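# Close the white door from inside until it latches

## Task

From inside the room, push the white door closed so that its latch catches and keeps it shut. Change nothing else in the room. Release the door, keep both grippers empty and back away. The robot must not topple or be left leaning, or the task fails. Once everything has settled after the end, neither arm (grippers included) nor the lift may be in contact with anything. The base may touch fixed things only, never a movable object such as a box, cart, part, lid or drawer.

## Robot and tools

ROBOT. The LinearBot has an omnidirectional wheeled base and a column about 1.7 m tall. A carriage rides up and down the column (lift_m, 0 to 1 m) and carries two identical six-joint arms, each with a two-finger gripper. Each arm base sits about 0.57 m + lift_m above the floor, and carriage parts hang about 0.15 m below it. A hand can reach 0.78 m from its shoulder but only about 0.38 m below the arm base. The hand is about 0.16 m long and 0.1 m wide (0.14 m open). With both arms parked (joints 1-6 = 0, 0.05, 0.05, 1.45, 0, 0) the robot is roughly 0.85 m wide and 0.65 m long. Cameras: carriage_camera is fixed, faces forward and tilts about 20 degrees down. left_wrist_camera and right_wrist_camera look out past the fingertips.

FRAMES. All positions are in metres. In the base frame the origin is on the floor below the base centre, x points forward, y left and z up. left_hand and right_hand are reported in this frame as the midpoint between the finger pads, with quat_wxyz giving orientation. The hand's z axis runs along the fingers, and the fingers open along its y axis. The odometry frame is the base frame as it stood at scene start. base_odometry counts only wheel rotation, so slip shows up as travel, and heading (rad, left positive, -3.142 to 3.142) can drift a degree or two. Hand readings can be off, with the true hand usually lower.

move. One action per call. Optional keys: base, joints, speeds, min_time_s, plus cameras and blocking.
- base: exactly one relative offset from where the base last measured itself: translate_m (forward +, -2 to 2 m), strafe_m (left +, -2 to 2 m) or rotate_rad (counter-clockwise +, -6.3 to 6.3 rad).
- joints: a single flat object keyed by joint name, covering both arms and the lift. Every value is an absolute target, not an offset. lift_m is 0 to 1 m. For each arm (left_ / right_): joint1_rad -2.617 to 3.054 (turn about vertical, 0 forward, + left); joint2_rad 0 to 3.141 (shoulder: 0 upper arm back and level, 1.57 upright, 3.14 forward and level); joint3_rad 0 to 3.141 (elbow, 0 folded, 3.14 straight); joint4_rad ±1.57 (wrist pitch, + lifts the fingertips); joint5_rad ±1.57 (wrist yaw, + turns the fingertips right); joint6_rad ±2.094 (roll about the fingers); gripper_m 0 to 0.093 (gap between the pads). Names you leave out keep their old targets.
- speeds: top speeds for this action only. translate_m and strafe_m 0.02-0.5 m/s, rotate_rad 0.05-1.57 rad/s, lift_m 0.08-0.27 m/s (default 0.25).
- min_time_s: 0.1-8 s, the shortest duration for the arm and gripper motions. Use 2 or more for straighter, gentler paths. Values too short make the arm speed up and overshoot.
- cameras: a list drawn from carriage_camera, left_wrist_camera, right_wrist_camera, all. [] means none. blocking: true (the default) returns once everything has stopped. false returns within about 0.5 s while the motion continues.
A move with no action just reports state and images. An unknown key makes the call invalid. An out-of-range value gets it refused. After a refusal, or an unrequested contact_stop or time_out, the remaining move/wait/finished_scene calls in that reply are skipped.

wait(seconds 0-10, cameras) lets time pass and returns state, returning early once running moves have settled. stop(cameras) brakes all running motion, though the base coasts a little first. zoom_image(camera, region [x0,y0,x1,y1] in image pixels, at most 504x504) enlarges part of the latest image. read_manual(section "licences") returns licence text only. finished_scene(scene) ends the current scene and cannot be undone. After it ends the first scene, make no further calls in that reply.

RESULTS. Results report joint_positions, the hand poses, base_odometry, base_status and joint_status ("done", "moving", "off_target" = came to rest short and may still be pushing, "contact_stop", "time_out", "stopped", "not_followed", "limit_stop_at_motor_heat"). The "move" line gives the worst status. motor_effort is a percent of maximum, with the peak in brackets, and it is noisy and biased. Joint torques are in N m. "joint command not followed" means a self-collision check blocked that arm's targets. To get out of it, resend one arm's current readings with joint1 turned away from the other arm, then handle the other arm. on_its_own lists motions you did not command. A MOTOR HOT line appears at 75 °C. At 100 °C an OVER-TEMPERATURE FAULT drops that arm for 30-60 s. Park the arms whenever you think or drive, because arms held out heat up.

CONTACT AND SAFETY. The base halts with contact_stop on wheel resistance but ignores the arms, and arms and grippers never stop on contact: a blocked arm keeps pressing. Never let the arms collide with or press on each other. Do not drive the base away while a hand still grips the door handle, because the robot can pitch forward and fall. Pulling with an arm also tilts it. Stability is worst with a high carriage, outstretched arms or sudden stops. A sign of leaning is a hand's z rising with no command. After a contact stop, back off about 0.2 m. Near a joint2 below 0.8, swinging joint1 outward 0.5 rad or more can hit the column. Avoid slamming the door or striking fixed things. Release by commanding a gripper gap well above its reading. Finish with arms parked clear, lift free, and the base touching nothing movable.

Each tool is called after "Request:" as name([rows], argument=value, ...), one row to a line, values as JSON.

## Session

Request:
move()

Scene clock: 0.00 s.
Joint torques (N m): no reading
Motor temperatures (°C): left_arm=[31 34 39 31 28 30 27] | right_arm=[32 35 36 31 30 29 31]
base_odometry: x=+0.000 y=+0.000 heading=+0.000
base_status: not commanded
joint_positions: lift_m=+0.300 left_joint1_rad=-0.003 left_joint2_rad=+0.052 left_joint3_rad=+0.038 left_joint4_rad=+1.430 left_joint5_rad=-0.033 left_joint6_rad=+0.031 left_gripper_m=+0.09396 right_joint1_rad=+0.000 right_joint2_rad=+0.035 right_joint3_rad=+0.040 right_joint4_rad=+1.434 right_joint5_rad=-0.028 right_joint6_rad=-0.032 right_gripper_m=+0.09396
joint_status: not commanded
motor_effort: lift_m=+18 drive_wheels=+1
left_hand: x=+0.2553 y=+0.3028 z=+1.3095 quat_wxyz=(+0.997, -0.015, +0.077, +0.015) (m; base frame)
right_hand: x=+0.2486 y=-0.2923 z=+1.3103 quat_wxyz=(+0.998, -0.015, +0.066, -0.015) (m; base frame)
pictures: carriage_camera, left_wrist_camera, right_wrist_camera
Images, in order (width x height): carriage_camera 672x504, left_wrist_camera 672x504, right_wrist_camera 672x504.

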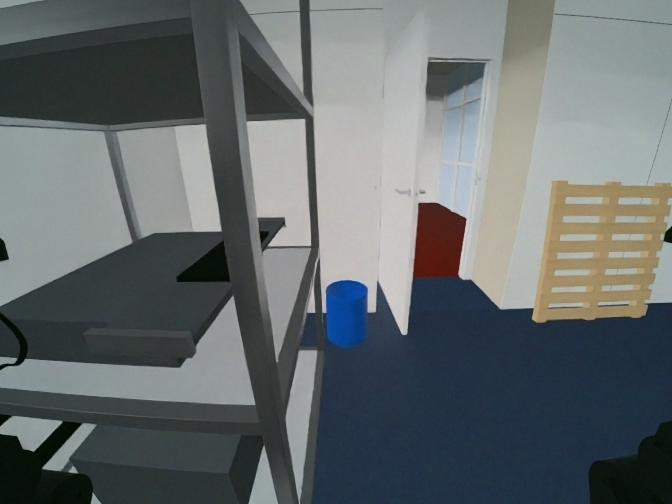

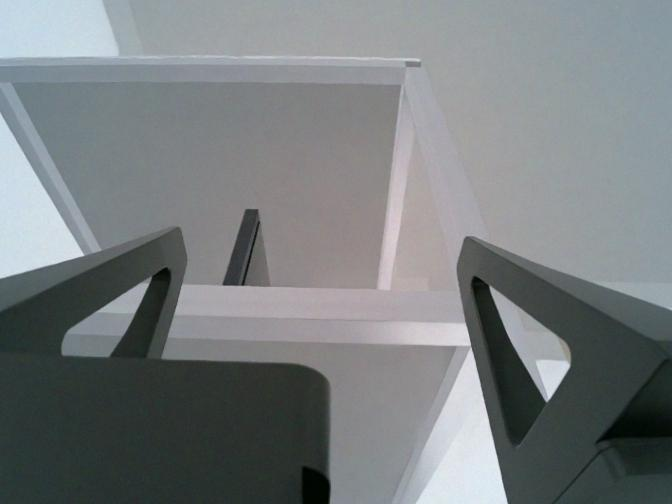

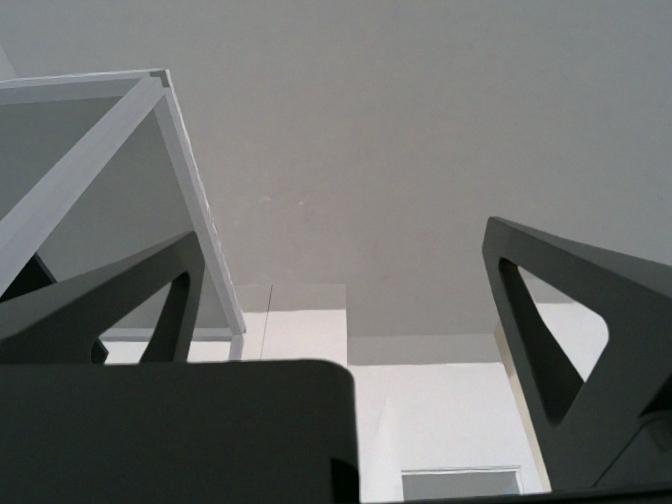

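Request:
move(base={"strafe_m": -0.65}, joints={"lift_m": 0.15, "left_gripper_m": 0.0, "right_gripper_m": 0.0}, cameras=["carriage_camera"])

Request:
move(joints={"left_joint2_rad": 2.25, "left_joint3_rad": 0.92, "left_joint4_rad": 1.33, "left_joint1_rad": 0.0}, min_time_s=2, cameras=["carriage_camera"])

Scene clock: 54.90 s.
Joint torques (N m): left_arm=[-0.05 4.04 5.67 -0.11 0.11 0.05] | right_arm=[-0.21 3.81 5.98 -0.22 -0.04 -0.03]
move: done
base_odometry: x=-0.001 y=-0.650 heading=-0.001
base_status: done
joint_positions: lift_m=+0.150 left_joint1_rad=-0.003 left_joint2_rad=+0.052 left_joint3_rad=+0.038 left_joint4_rad=+1.430 left_joint5_rad=-0.033 left_joint6_rad=+0.031 left_gripper_m=+0.00067 right_joint1_rad=+0.001 right_joint2_rad=+0.035 right_joint3_rad=+0.040 right_joint4_rad=+1.434 right_joint5_rad=-0.028 right_joint6_rad=-0.032 right_gripper_m=+0.00010
joint_status: all done
motor_effort: lift_m=+19(19) drive_wheels=-2(19)
left_hand: x=+0.2553 y=+0.3028 z=+1.1594 quat_wxyz=(+0.997, -0.015, +0.077, +0.015) (m; base frame)
right_hand: x=+0.2486 y=-0.2923 z=+1.1602 quat_wxyz=(+0.998, -0.015, +0.066, -0.015) (m; base frame)
pictures: carriage_camera
Images, in order (width x height): carriage_camera 672x504.

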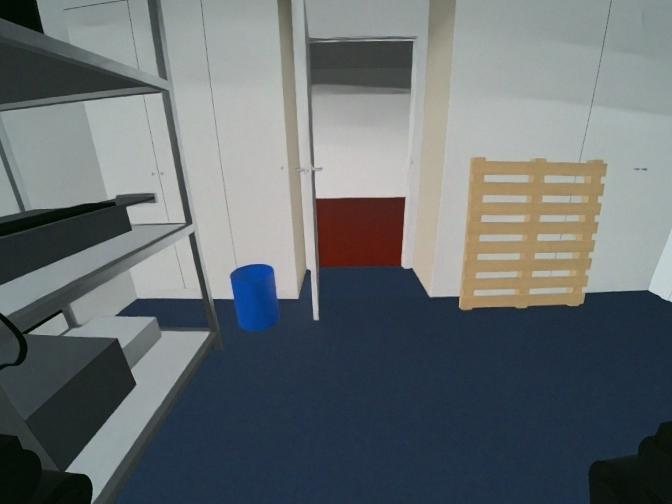

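Scene clock: 57.20 s.
Joint torques (N m): left_arm=[0.05 -10.69 6.13 1.96 0.05 0.03] | right_arm=[-0.13 3.85 5.98 -0.2 -0.06 -0.03]
move: done
base_odometry: x=-0.001 y=-0.650 heading=-0.001
base_status: not commanded
joint_positions: lift_m=+0.150 left_joint1_rad=-0.003 left_joint2_rad=+2.242 left_joint3_rad=+0.901 left_joint4_rad=+1.328 left_joint5_rad=-0.033 left_joint6_rad=+0.031 left_gripper_m=+0.00067 right_joint1_rad=+0.001 right_joint2_rad=+0.035 right_joint3_rad=+0.040 right_joint4_rad=+1.434 right_joint5_rad=-0.028 right_joint6_rad=-0.032 right_gripper_m=+0.00010
joint_status: all done
motor_effort: lift_m=+18(19) drive_wheels=-2(5)
left_hand: x=+0.7614 y=+0.3013 z=+0.8226 quat_wxyz=(+0.702, +0.000, +0.712, +0.022) (m; base frame)
right_hand: x=+0.2486 y=-0.2923 z=+1.1603 quat_wxyz=(+0.998, -0.015, +0.066, -0.015) (m; base frame)
pictures: carriage_camera
Images, in order (width x height): carriage_camera 672x504.

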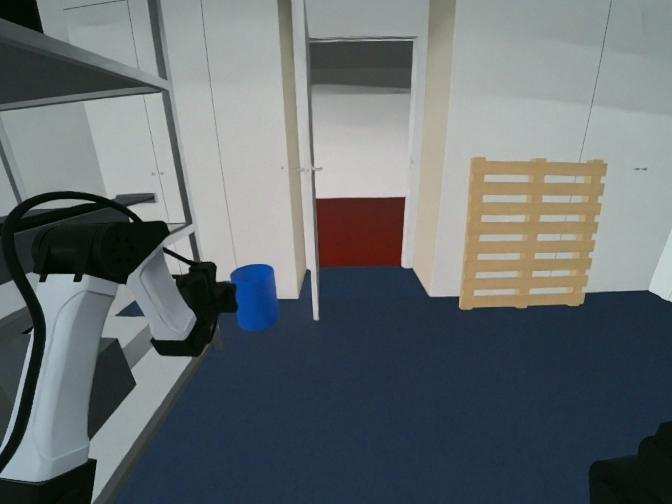

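Request:
move(base={"translate_m": 1.265}, speeds={"translate_m": 0.4}, cameras=["carriage_camera","left_wrist_camera"])

Scene clock: 79.90 s.
Joint torques (N m): left_arm=[0.09 -10.54 6.06 2 0.08 0.03] | right_arm=[-0.17 3.86 5.97 -0.2 -0.06 -0.04]
Motor temperatures (°C): left_arm=[31 41 42 35 28 30 28] | right_arm=[32 37 37 30 30 29 31]
move: done
base_odometry: x=+1.264 y=-0.652 heading=-0.001
base_status: done
joint_positions: lift_m=+0.150 left_joint1_rad=-0.003 left_joint2_rad=+2.242 left_joint3_rad=+0.901 left_joint4_rad=+1.328 left_joint5_rad=-0.033 left_joint6_rad=+0.031 left_gripper_m=+0.00067 right_joint1_rad=+0.001 right_joint2_rad=+0.035 right_joint3_rad=+0.040 right_joint4_rad=+1.434 right_joint5_rad=-0.028 right_joint6_rad=-0.032 right_gripper_m=+0.00010
joint_status: not commanded
motor_effort: lift_m=+18(19) drive_wheels=+0(15)
left_hand: x=+0.7614 y=+0.3013 z=+0.8226 quat_wxyz=(+0.702, +0.000, +0.712, +0.022) (m; base frame)
right_hand: x=+0.2485 y=-0.2923 z=+1.1603 quat_wxyz=(+0.998, -0.015, +0.065, -0.015) (m; base frame)
pictures: carriage_camera, left_wrist_camera
Images, in order (width x height): carriage_camera 672x504, left_wrist_camera 672x504.

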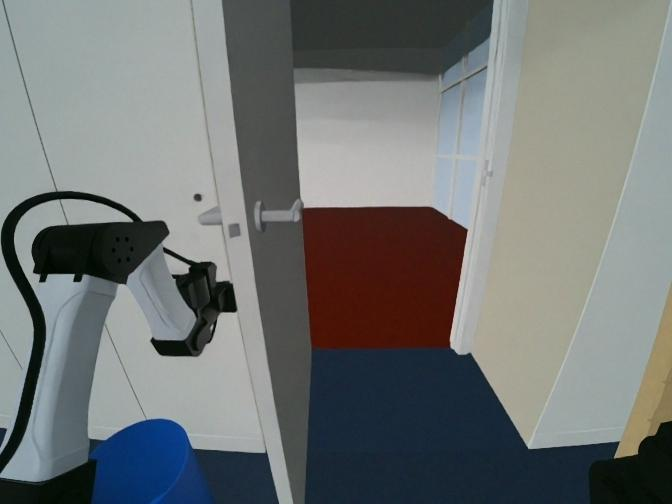

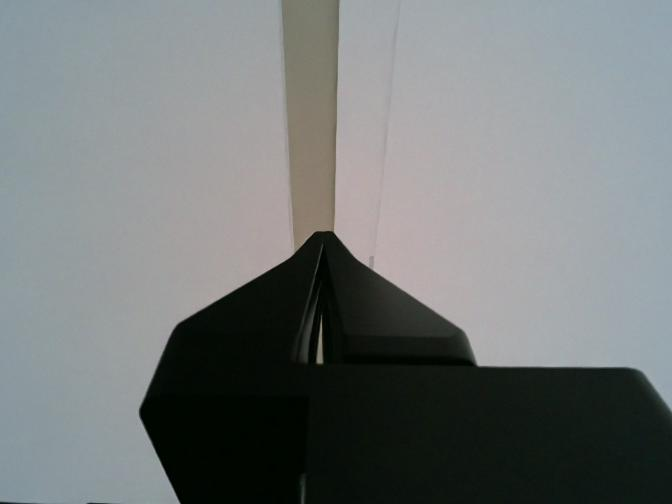

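Request:
move(base={"strafe_m": -0.3}, speeds={"strafe_m": 0.15}, cameras=["carriage_camera"])

Scene clock: 86.30 s.
Joint torques (N m): left_arm=[-0.16 -10.45 6.19 1.97 0.28 0.08] | right_arm=[-0.18 3.88 5.98 -0.2 -0.05 -0.04]
move: done
base_odometry: x=+1.264 y=-0.952 heading=-0.001
base_status: done
joint_positions: lift_m=+0.150 left_joint1_rad=+0.001 left_joint2_rad=+2.242 left_joint3_rad=+0.901 left_joint4_rad=+1.328 left_joint5_rad=-0.047 left_joint6_rad=+0.028 left_gripper_m=+0.00066 right_joint1_rad=+0.001 right_joint2_rad=+0.035 right_joint3_rad=+0.040 right_joint4_rad=+1.434 right_joint5_rad=-0.028 right_joint6_rad=-0.032 right_gripper_m=+0.00010
joint_status: not commanded
motor_effort: lift_m=+18(19) drive_wheels=-2(11)
left_hand: x=+0.7612 y=+0.3060 z=+0.8226 quat_wxyz=(+0.702, -0.007, +0.712, +0.027) (m; base frame)
right_hand: x=+0.2485 y=-0.2923 z=+1.1603 quat_wxyz=(+0.998, -0.015, +0.065, -0.015) (m; base frame)
pictures: carriage_camera
Images, in order (width x height): carriage_camera 672x504.

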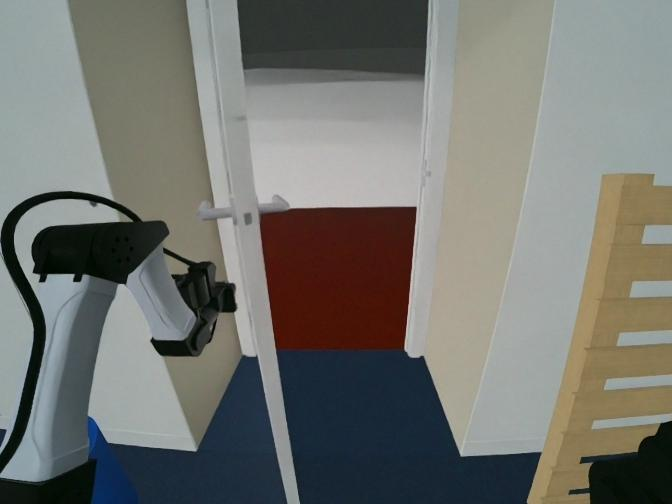

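Request:
move(base={"strafe_m": -0.2}, speeds={"strafe_m": 0.15}, cameras=["carriage_camera"])

Request:
move(base={"translate_m": 0.2}, speeds={"translate_m": 0.15}, cameras=["carriage_camera"])

Scene clock: 94.13 s.
Joint torques (N m): left_arm=[-0.39 -10.61 6.26 2 0.23 0.08] | right_arm=[-0.21 3.86 5.94 -0.22 -0.07 -0.04]
move: done
base_odometry: x=+1.264 y=-1.152 heading=-0.001
base_status: done
joint_positions: lift_m=+0.150 left_joint1_rad=+0.002 left_joint2_rad=+2.242 left_joint3_rad=+0.901 left_joint4_rad=+1.328 left_joint5_rad=-0.047 left_joint6_rad=+0.026 left_gripper_m=+0.00066 right_joint1_rad=+0.001 right_joint2_rad=+0.035 right_joint3_rad=+0.040 right_joint4_rad=+1.434 right_joint5_rad=-0.028 right_joint6_rad=-0.032 right_gripper_m=+0.00010
joint_status: not commanded
motor_effort: lift_m=+18(19) drive_wheels=+0(12)
left_hand: x=+0.7612 y=+0.3066 z=+0.8226 quat_wxyz=(+0.702, -0.008, +0.712, +0.027) (m; base frame)
right_hand: x=+0.2485 y=-0.2923 z=+1.1603 quat_wxyz=(+0.998, -0.015, +0.065, -0.015) (m; base frame)
pictures: carriage_camera
Images, in order (width x height): carriage_camera 672x504.

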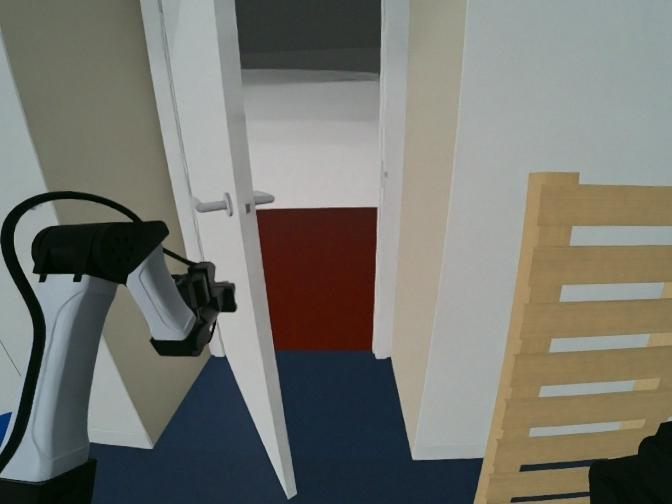

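Scene clock: 96.37 s.
Joint torques (N m): left_arm=[-0.55 -10.74 6.09 1.95 0.27 0.11] | right_arm=[-0.2 3.84 5.96 -0.2 -0.05 -0.03]
move: done
base_odometry: x=+1.464 y=-1.152 heading=-0.001
base_status: done
joint_positions: lift_m=+0.150 left_joint1_rad=+0.006 left_joint2_rad=+2.242 left_joint3_rad=+0.901 left_joint4_rad=+1.328 left_joint5_rad=-0.048 left_joint6_rad=+0.026 left_gripper_m=+0.00066 right_joint1_rad=+0.001 right_joint2_rad=+0.035 right_joint3_rad=+0.040 right_joint4_rad=+1.434 right_joint5_rad=-0.028 right_joint6_rad=-0.032 right_gripper_m=+0.00010
joint_status: not commanded
motor_effort: lift_m=+18(19) drive_wheels=-1(13)
left_hand: x=+0.7612 y=+0.3090 z=+0.8227 quat_wxyz=(+0.702, -0.010, +0.712, +0.029) (m; base frame)
right_hand: x=+0.2486 y=-0.2923 z=+1.1603 quat_wxyz=(+0.998, -0.015, +0.066, -0.015) (m; base frame)
pictures: carriage_camera
Images, in order (width x height): carriage_camera 672x504.

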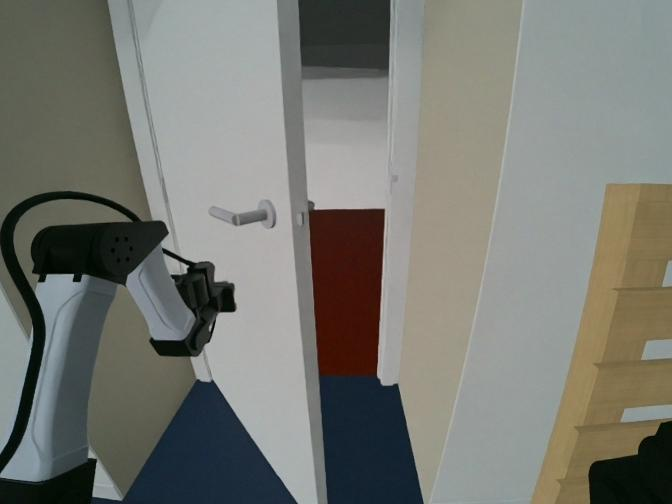

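Request:
move(base={"strafe_m": 0.25}, joints={"left_joint1_rad": -0.45}, speeds={"strafe_m": 0.3})

Request:
move(base={"translate_m": 0.32}, speeds={"translate_m": 0.2}, cameras=["carriage_camera"])

Scene clock: 115.93 s.
Joint torques (N m): left_arm=[-0.06 -10.67 5.81 1.95 0.27 0.08] | right_arm=[0.18 3.85 5.93 -0.19 -0.05 -0.06]
move: done
base_odometry: x=+1.465 y=-0.902 heading=-0.001
base_status: done
joint_positions: lift_m=+0.150 left_joint1_rad=-0.449 left_joint2_rad=+2.242 left_joint3_rad=+0.904 left_joint4_rad=+1.328 left_joint5_rad=-0.048 left_joint6_rad=+0.026 left_gripper_m=+0.00066 right_joint1_rad=+0.000 right_joint2_rad=+0.035 right_joint3_rad=+0.040 right_joint4_rad=+1.434 right_joint5_rad=-0.028 right_joint6_rad=-0.032 right_gripper_m=+0.00010
joint_status: all done
motor_effort: lift_m=+19(19) drive_wheels=+1(12)
left_hand: x=+0.7115 y=+0.0674 z=+0.8239 quat_wxyz=(+0.691, +0.151, +0.694, -0.131) (m; base frame)
right_hand: x=+0.2486 y=-0.2923 z=+1.1603 quat_wxyz=(+0.998, -0.015, +0.066, -0.015) (m; base frame)
pictures: none

Scene clock: 118.63 s.
Joint torques (N m): left_arm=[-0.24 -10.61 5.94 1.98 0.28 0.11] | right_arm=[-0.17 3.81 5.97 -0.2 -0.07 -0.04]
Motor temperatures (°C): left_arm=[31 46 42 38 28 30 28] | right_arm=[31 37 38 30 30 29 31]
move: done
base_odometry: x=+1.785 y=-0.902 heading=-0.001
base_status: done
joint_positions: lift_m=+0.150 left_joint1_rad=-0.449 left_joint2_rad=+2.242 left_joint3_rad=+0.904 left_joint4_rad=+1.328 left_joint5_rad=-0.047 left_joint6_rad=+0.026 left_gripper_m=+0.00066 right_joint1_rad=+0.000 right_joint2_rad=+0.035 right_joint3_rad=+0.040 right_joint4_rad=+1.434 right_joint5_rad=-0.028 right_joint6_rad=-0.032 right_gripper_m=+0.00010
joint_status: not commanded
motor_effort: lift_m=+18(19) drive_wheels=-3(14)
left_hand: x=+0.7114 y=+0.0672 z=+0.8239 quat_wxyz=(+0.691, +0.151, +0.694, -0.131) (m; base frame)
right_hand: x=+0.2486 y=-0.2923 z=+1.1603 quat_wxyz=(+0.998, -0.015, +0.066, -0.015) (m; base frame)
pictures: carriage_camera
Images, in order (width x height): carriage_camera 672x504.

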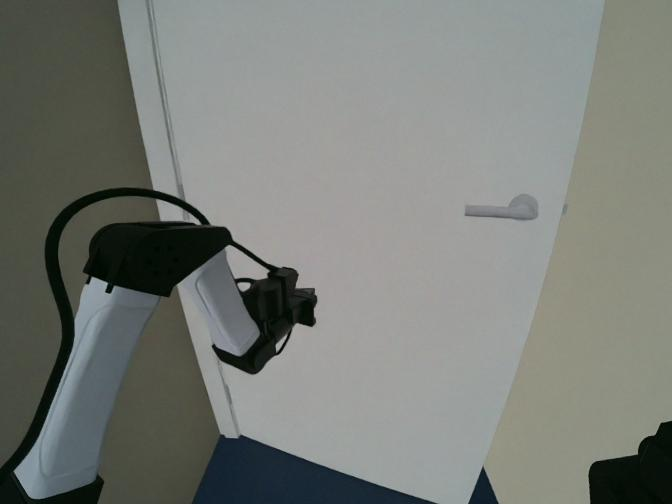

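Request:
move(base={"translate_m": -0.2}, speeds={"translate_m": 0.3})

Request:
move(joints={"right_joint2_rad": 2.25, "right_joint3_rad": 0.92, "right_joint4_rad": 1.33, "right_joint1_rad": 0.0, "left_joint1_rad": 0, "left_joint2_rad": 0.05, "left_joint3_rad": 0.05, "left_joint4_rad": 1.45}, min_time_s=2, cameras=["carriage_camera"])

Request:
move(base={"translate_m": 0.3}, speeds={"translate_m": 0.15}, cameras=["carriage_camera"])

Scene clock: 131.47 s.
Joint torques (N m): left_arm=[-0.23 -10.59 5.89 1.97 0.27 0.11] | right_arm=[-0.06 3.93 5.96 -0.19 -0.06 -0.04]
move: done
base_odometry: x=+1.585 y=-0.902 heading=-0.001
base_status: done
joint_positions: lift_m=+0.150 left_joint1_rad=-0.450 left_joint2_rad=+2.242 left_joint3_rad=+0.904 left_joint4_rad=+1.328 left_joint5_rad=-0.046 left_joint6_rad=+0.026 left_gripper_m=+0.00066 right_joint1_rad=+0.000 right_joint2_rad=+0.035 right_joint3_rad=+0.040 right_joint4_rad=+1.434 right_joint5_rad=-0.028 right_joint6_rad=-0.032 right_gripper_m=+0.00010
joint_status: not commanded
motor_effort: lift_m=+18(19) drive_wheels=+2(11)
left_hand: x=+0.7111 y=+0.0664 z=+0.8239 quat_wxyz=(+0.691, +0.152, +0.694, -0.132) (m; base frame)
right_hand: x=+0.2486 y=-0.2923 z=+1.1603 quat_wxyz=(+0.998, -0.015, +0.066, -0.015) (m; base frame)
pictures: none

Scene clock: 133.77 s.
Joint torques (N m): left_arm=[0.32 3.1 4.56 0 0.26 0.11] | right_arm=[-0.06 -9.42 6.65 2.25 -0.07 -0.04]
move: done
base_odometry: x=+1.585 y=-0.902 heading=-0.001
base_status: not commanded
joint_positions: lift_m=+0.150 left_joint1_rad=-0.006 left_joint2_rad=+0.057 left_joint3_rad=+0.057 left_joint4_rad=+1.440 left_joint5_rad=-0.045 left_joint6_rad=+0.026 left_gripper_m=+0.00066 right_joint1_rad=+0.000 right_joint2_rad=+2.238 right_joint3_rad=+0.901 right_joint4_rad=+1.329 right_joint5_rad=-0.028 right_joint6_rad=-0.032 right_gripper_m=+0.00010
joint_status: all done
motor_effort: lift_m=+18(18) drive_wheels=+1(3)
left_hand: x=+0.2493 y=+0.3048 z=+1.1648 quat_wxyz=(+0.998, -0.022, +0.066, +0.012) (m; base frame)
right_hand: x=+0.7616 y=-0.2924 z=+0.8253 quat_wxyz=(+0.704, -0.021, +0.709, -0.002) (m; base frame)
pictures: carriage_camera
Images, in order (width x height): carriage_camera 672x504.

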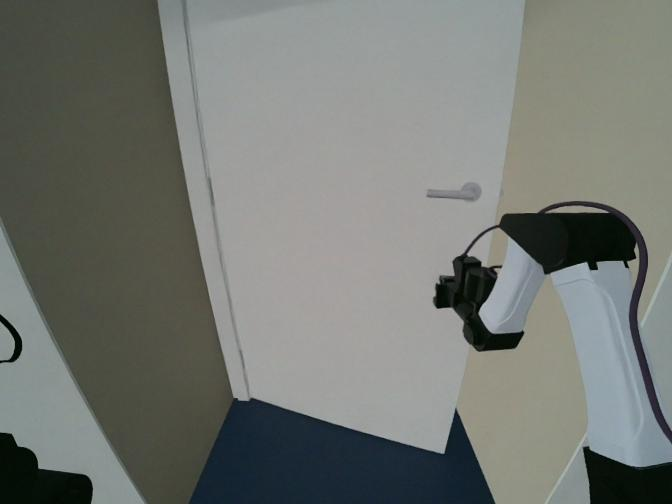

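Scene clock: 136.67 s.
Joint torques (N m): left_arm=[0.28 3.1 4.64 -0.04 0.27 0.11] | right_arm=[-0.55 -9.24 10.14 1.66 0.06 -0.03]
move: done
base_odometry: x=+1.885 y=-0.902 heading=-0.001
base_status: done
joint_positions: lift_m=+0.150 left_joint1_rad=-0.006 left_joint2_rad=+0.057 left_joint3_rad=+0.057 left_joint4_rad=+1.445 left_joint5_rad=-0.045 left_joint6_rad=+0.026 left_gripper_m=+0.00066 right_joint1_rad=+0.005 right_joint2_rad=+2.238 right_joint3_rad=+0.863 right_joint4_rad=+1.384 right_joint5_rad=-0.040 right_joint6_rad=-0.032 right_gripper_m=+0.00010
joint_status: not commanded
motor_effort: lift_m=+18(18) drive_wheels=+6(11)
left_hand: x=+0.2478 y=+0.3048 z=+1.1650 quat_wxyz=(+0.998, -0.021, +0.063, +0.012) (m; base frame)
right_hand: x=+0.7527 y=-0.2877 z=+0.8250 quat_wxyz=(+0.710, -0.027, +0.703, +0.004) (m; base frame)
pictures: carriage_camera
Images, in order (width x height): carriage_camera 672x504.

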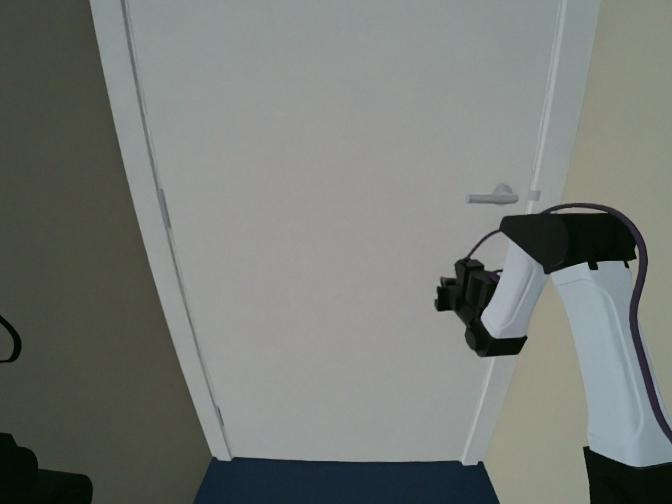

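Request:
move(base={"translate_m": 0.04}, speeds={"translate_m": 0.05}, cameras=["carriage_camera"])

Request:
zoom_image(camera="carriage_camera", region=[450, 140, 602, 254])

Scene clock: 143.47 s.
Joint torques (N m): left_arm=[0.27 3.15 4.66 -0.08 0.29 0.14] | right_arm=[-0.44 -7.45 23.27 -0.17 0.11 -0.05]
move: done
base_odometry: x=+1.924 y=-0.902 heading=-0.001
base_status: done
joint_positions: lift_m=+0.150 left_joint1_rad=-0.006 left_joint2_rad=+0.057 left_joint3_rad=+0.057 left_joint4_rad=+1.446 left_joint5_rad=-0.045 left_joint6_rad=+0.026 left_gripper_m=+0.00066 right_joint1_rad=+0.005 right_joint2_rad=+2.228 right_joint3_rad=+0.715 right_joint4_rad=+1.549 right_joint5_rad=-0.047 right_joint6_rad=-0.032 right_gripper_m=+0.00010
joint_status: not commanded
motor_effort: lift_m=+17(18) drive_wheels=+22(28)
left_hand: x=+0.2476 y=+0.3048 z=+1.1651 quat_wxyz=(+0.998, -0.021, +0.063, +0.012) (m; base frame)
right_hand: x=+0.7182 y=-0.2866 z=+0.8213 quat_wxyz=(+0.720, -0.030, +0.693, +0.006) (m; base frame)
pictures: carriage_camera
Images, in order (width x height): carriage_camera 672x504.

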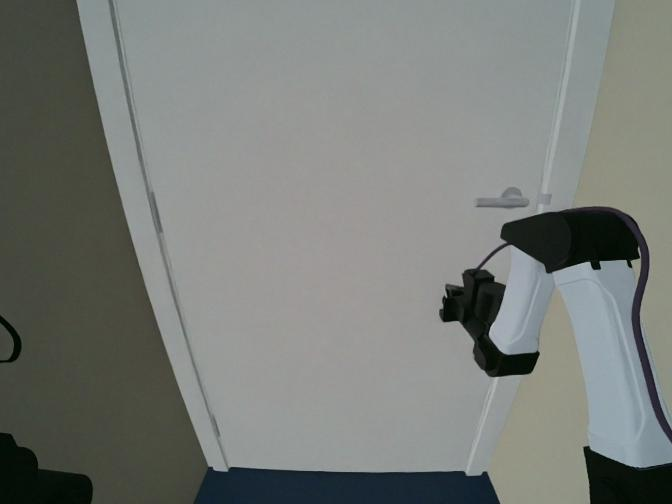

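Scaled by 3.316 from the camera's 672x504 image, which has a finer 960x720 frame.

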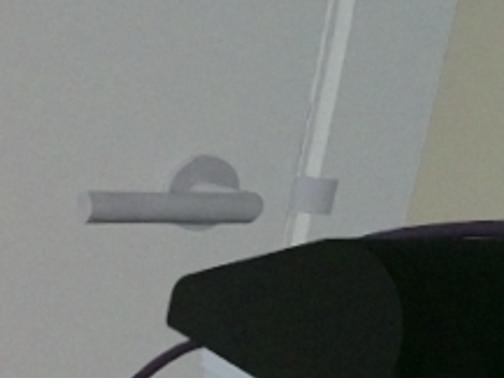

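Request:
move(base={"translate_m": -0.25}, speeds={"translate_m": 0.15}, cameras=["carriage_camera", "right_wrist_camera"])

Request:
zoom_image(camera="carriage_camera", region=[380, 80, 560, 215])

Scene clock: 155.83 s.
Joint torques (N m): left_arm=[0.27 3.12 4.74 -0.04 0.29 0.09] | right_arm=[-0.43 -9.66 6.22 2.16 0.04 -0.03]
Motor temperatures (°C): left_arm=[31 41 42 36 28 30 28] | right_arm=[31 41 51 31 30 29 31]
move: done
base_odometry: x=+1.674 y=-0.901 heading=-0.002
base_status: done
joint_positions: lift_m=+0.150 left_joint1_rad=-0.006 left_joint2_rad=+0.057 left_joint3_rad=+0.054 left_joint4_rad=+1.447 left_joint5_rad=-0.045 left_joint6_rad=+0.026 left_gripper_m=+0.00066 right_joint1_rad=+0.004 right_joint2_rad=+2.240 right_joint3_rad=+0.906 right_joint4_rad=+1.338 right_joint5_rad=-0.040 right_joint6_rad=-0.032 right_gripper_m=+0.00010
joint_status: not commanded
motor_effort: lift_m=+17(18) drive_wheels=-3(15)
left_hand: x=+0.2480 y=+0.3048 z=+1.1645 quat_wxyz=(+0.998, -0.021, +0.063, +0.012) (m; base frame)
right_hand: x=+0.7627 y=-0.2881 z=+0.8285 quat_wxyz=(+0.709, -0.027, +0.705, +0.004) (m; base frame)
pictures: carriage_camera, right_wrist_camera
Images, in order (width x height): carriage_camera 672x504, right_wrist_camera 672x504.

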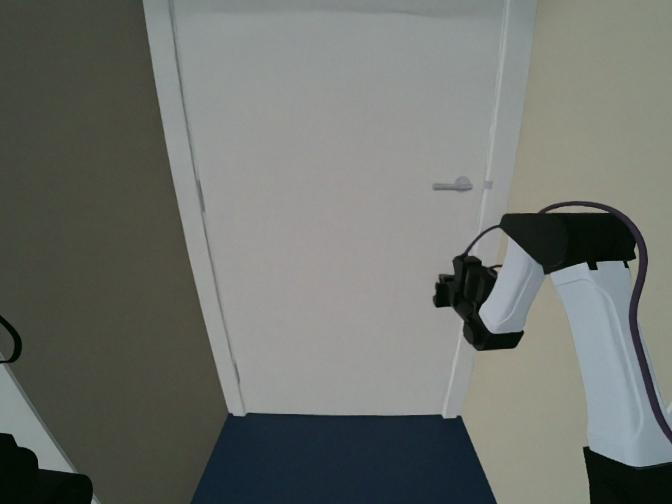

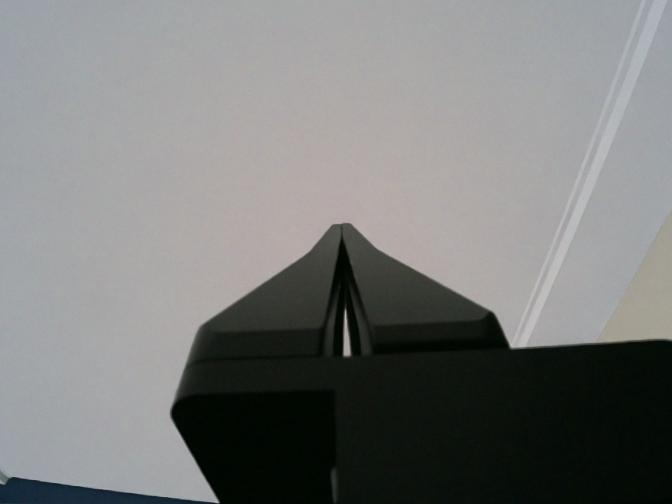

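Scaled by 2.800 from the camera's 672x504 image, which has a finer 960x720 frame.

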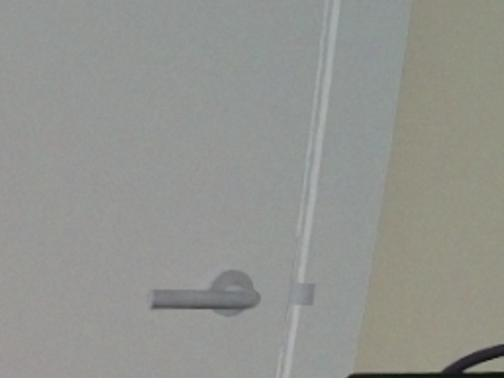

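Request:
finished_scene(scene=1)

The scene is finished: the task was done.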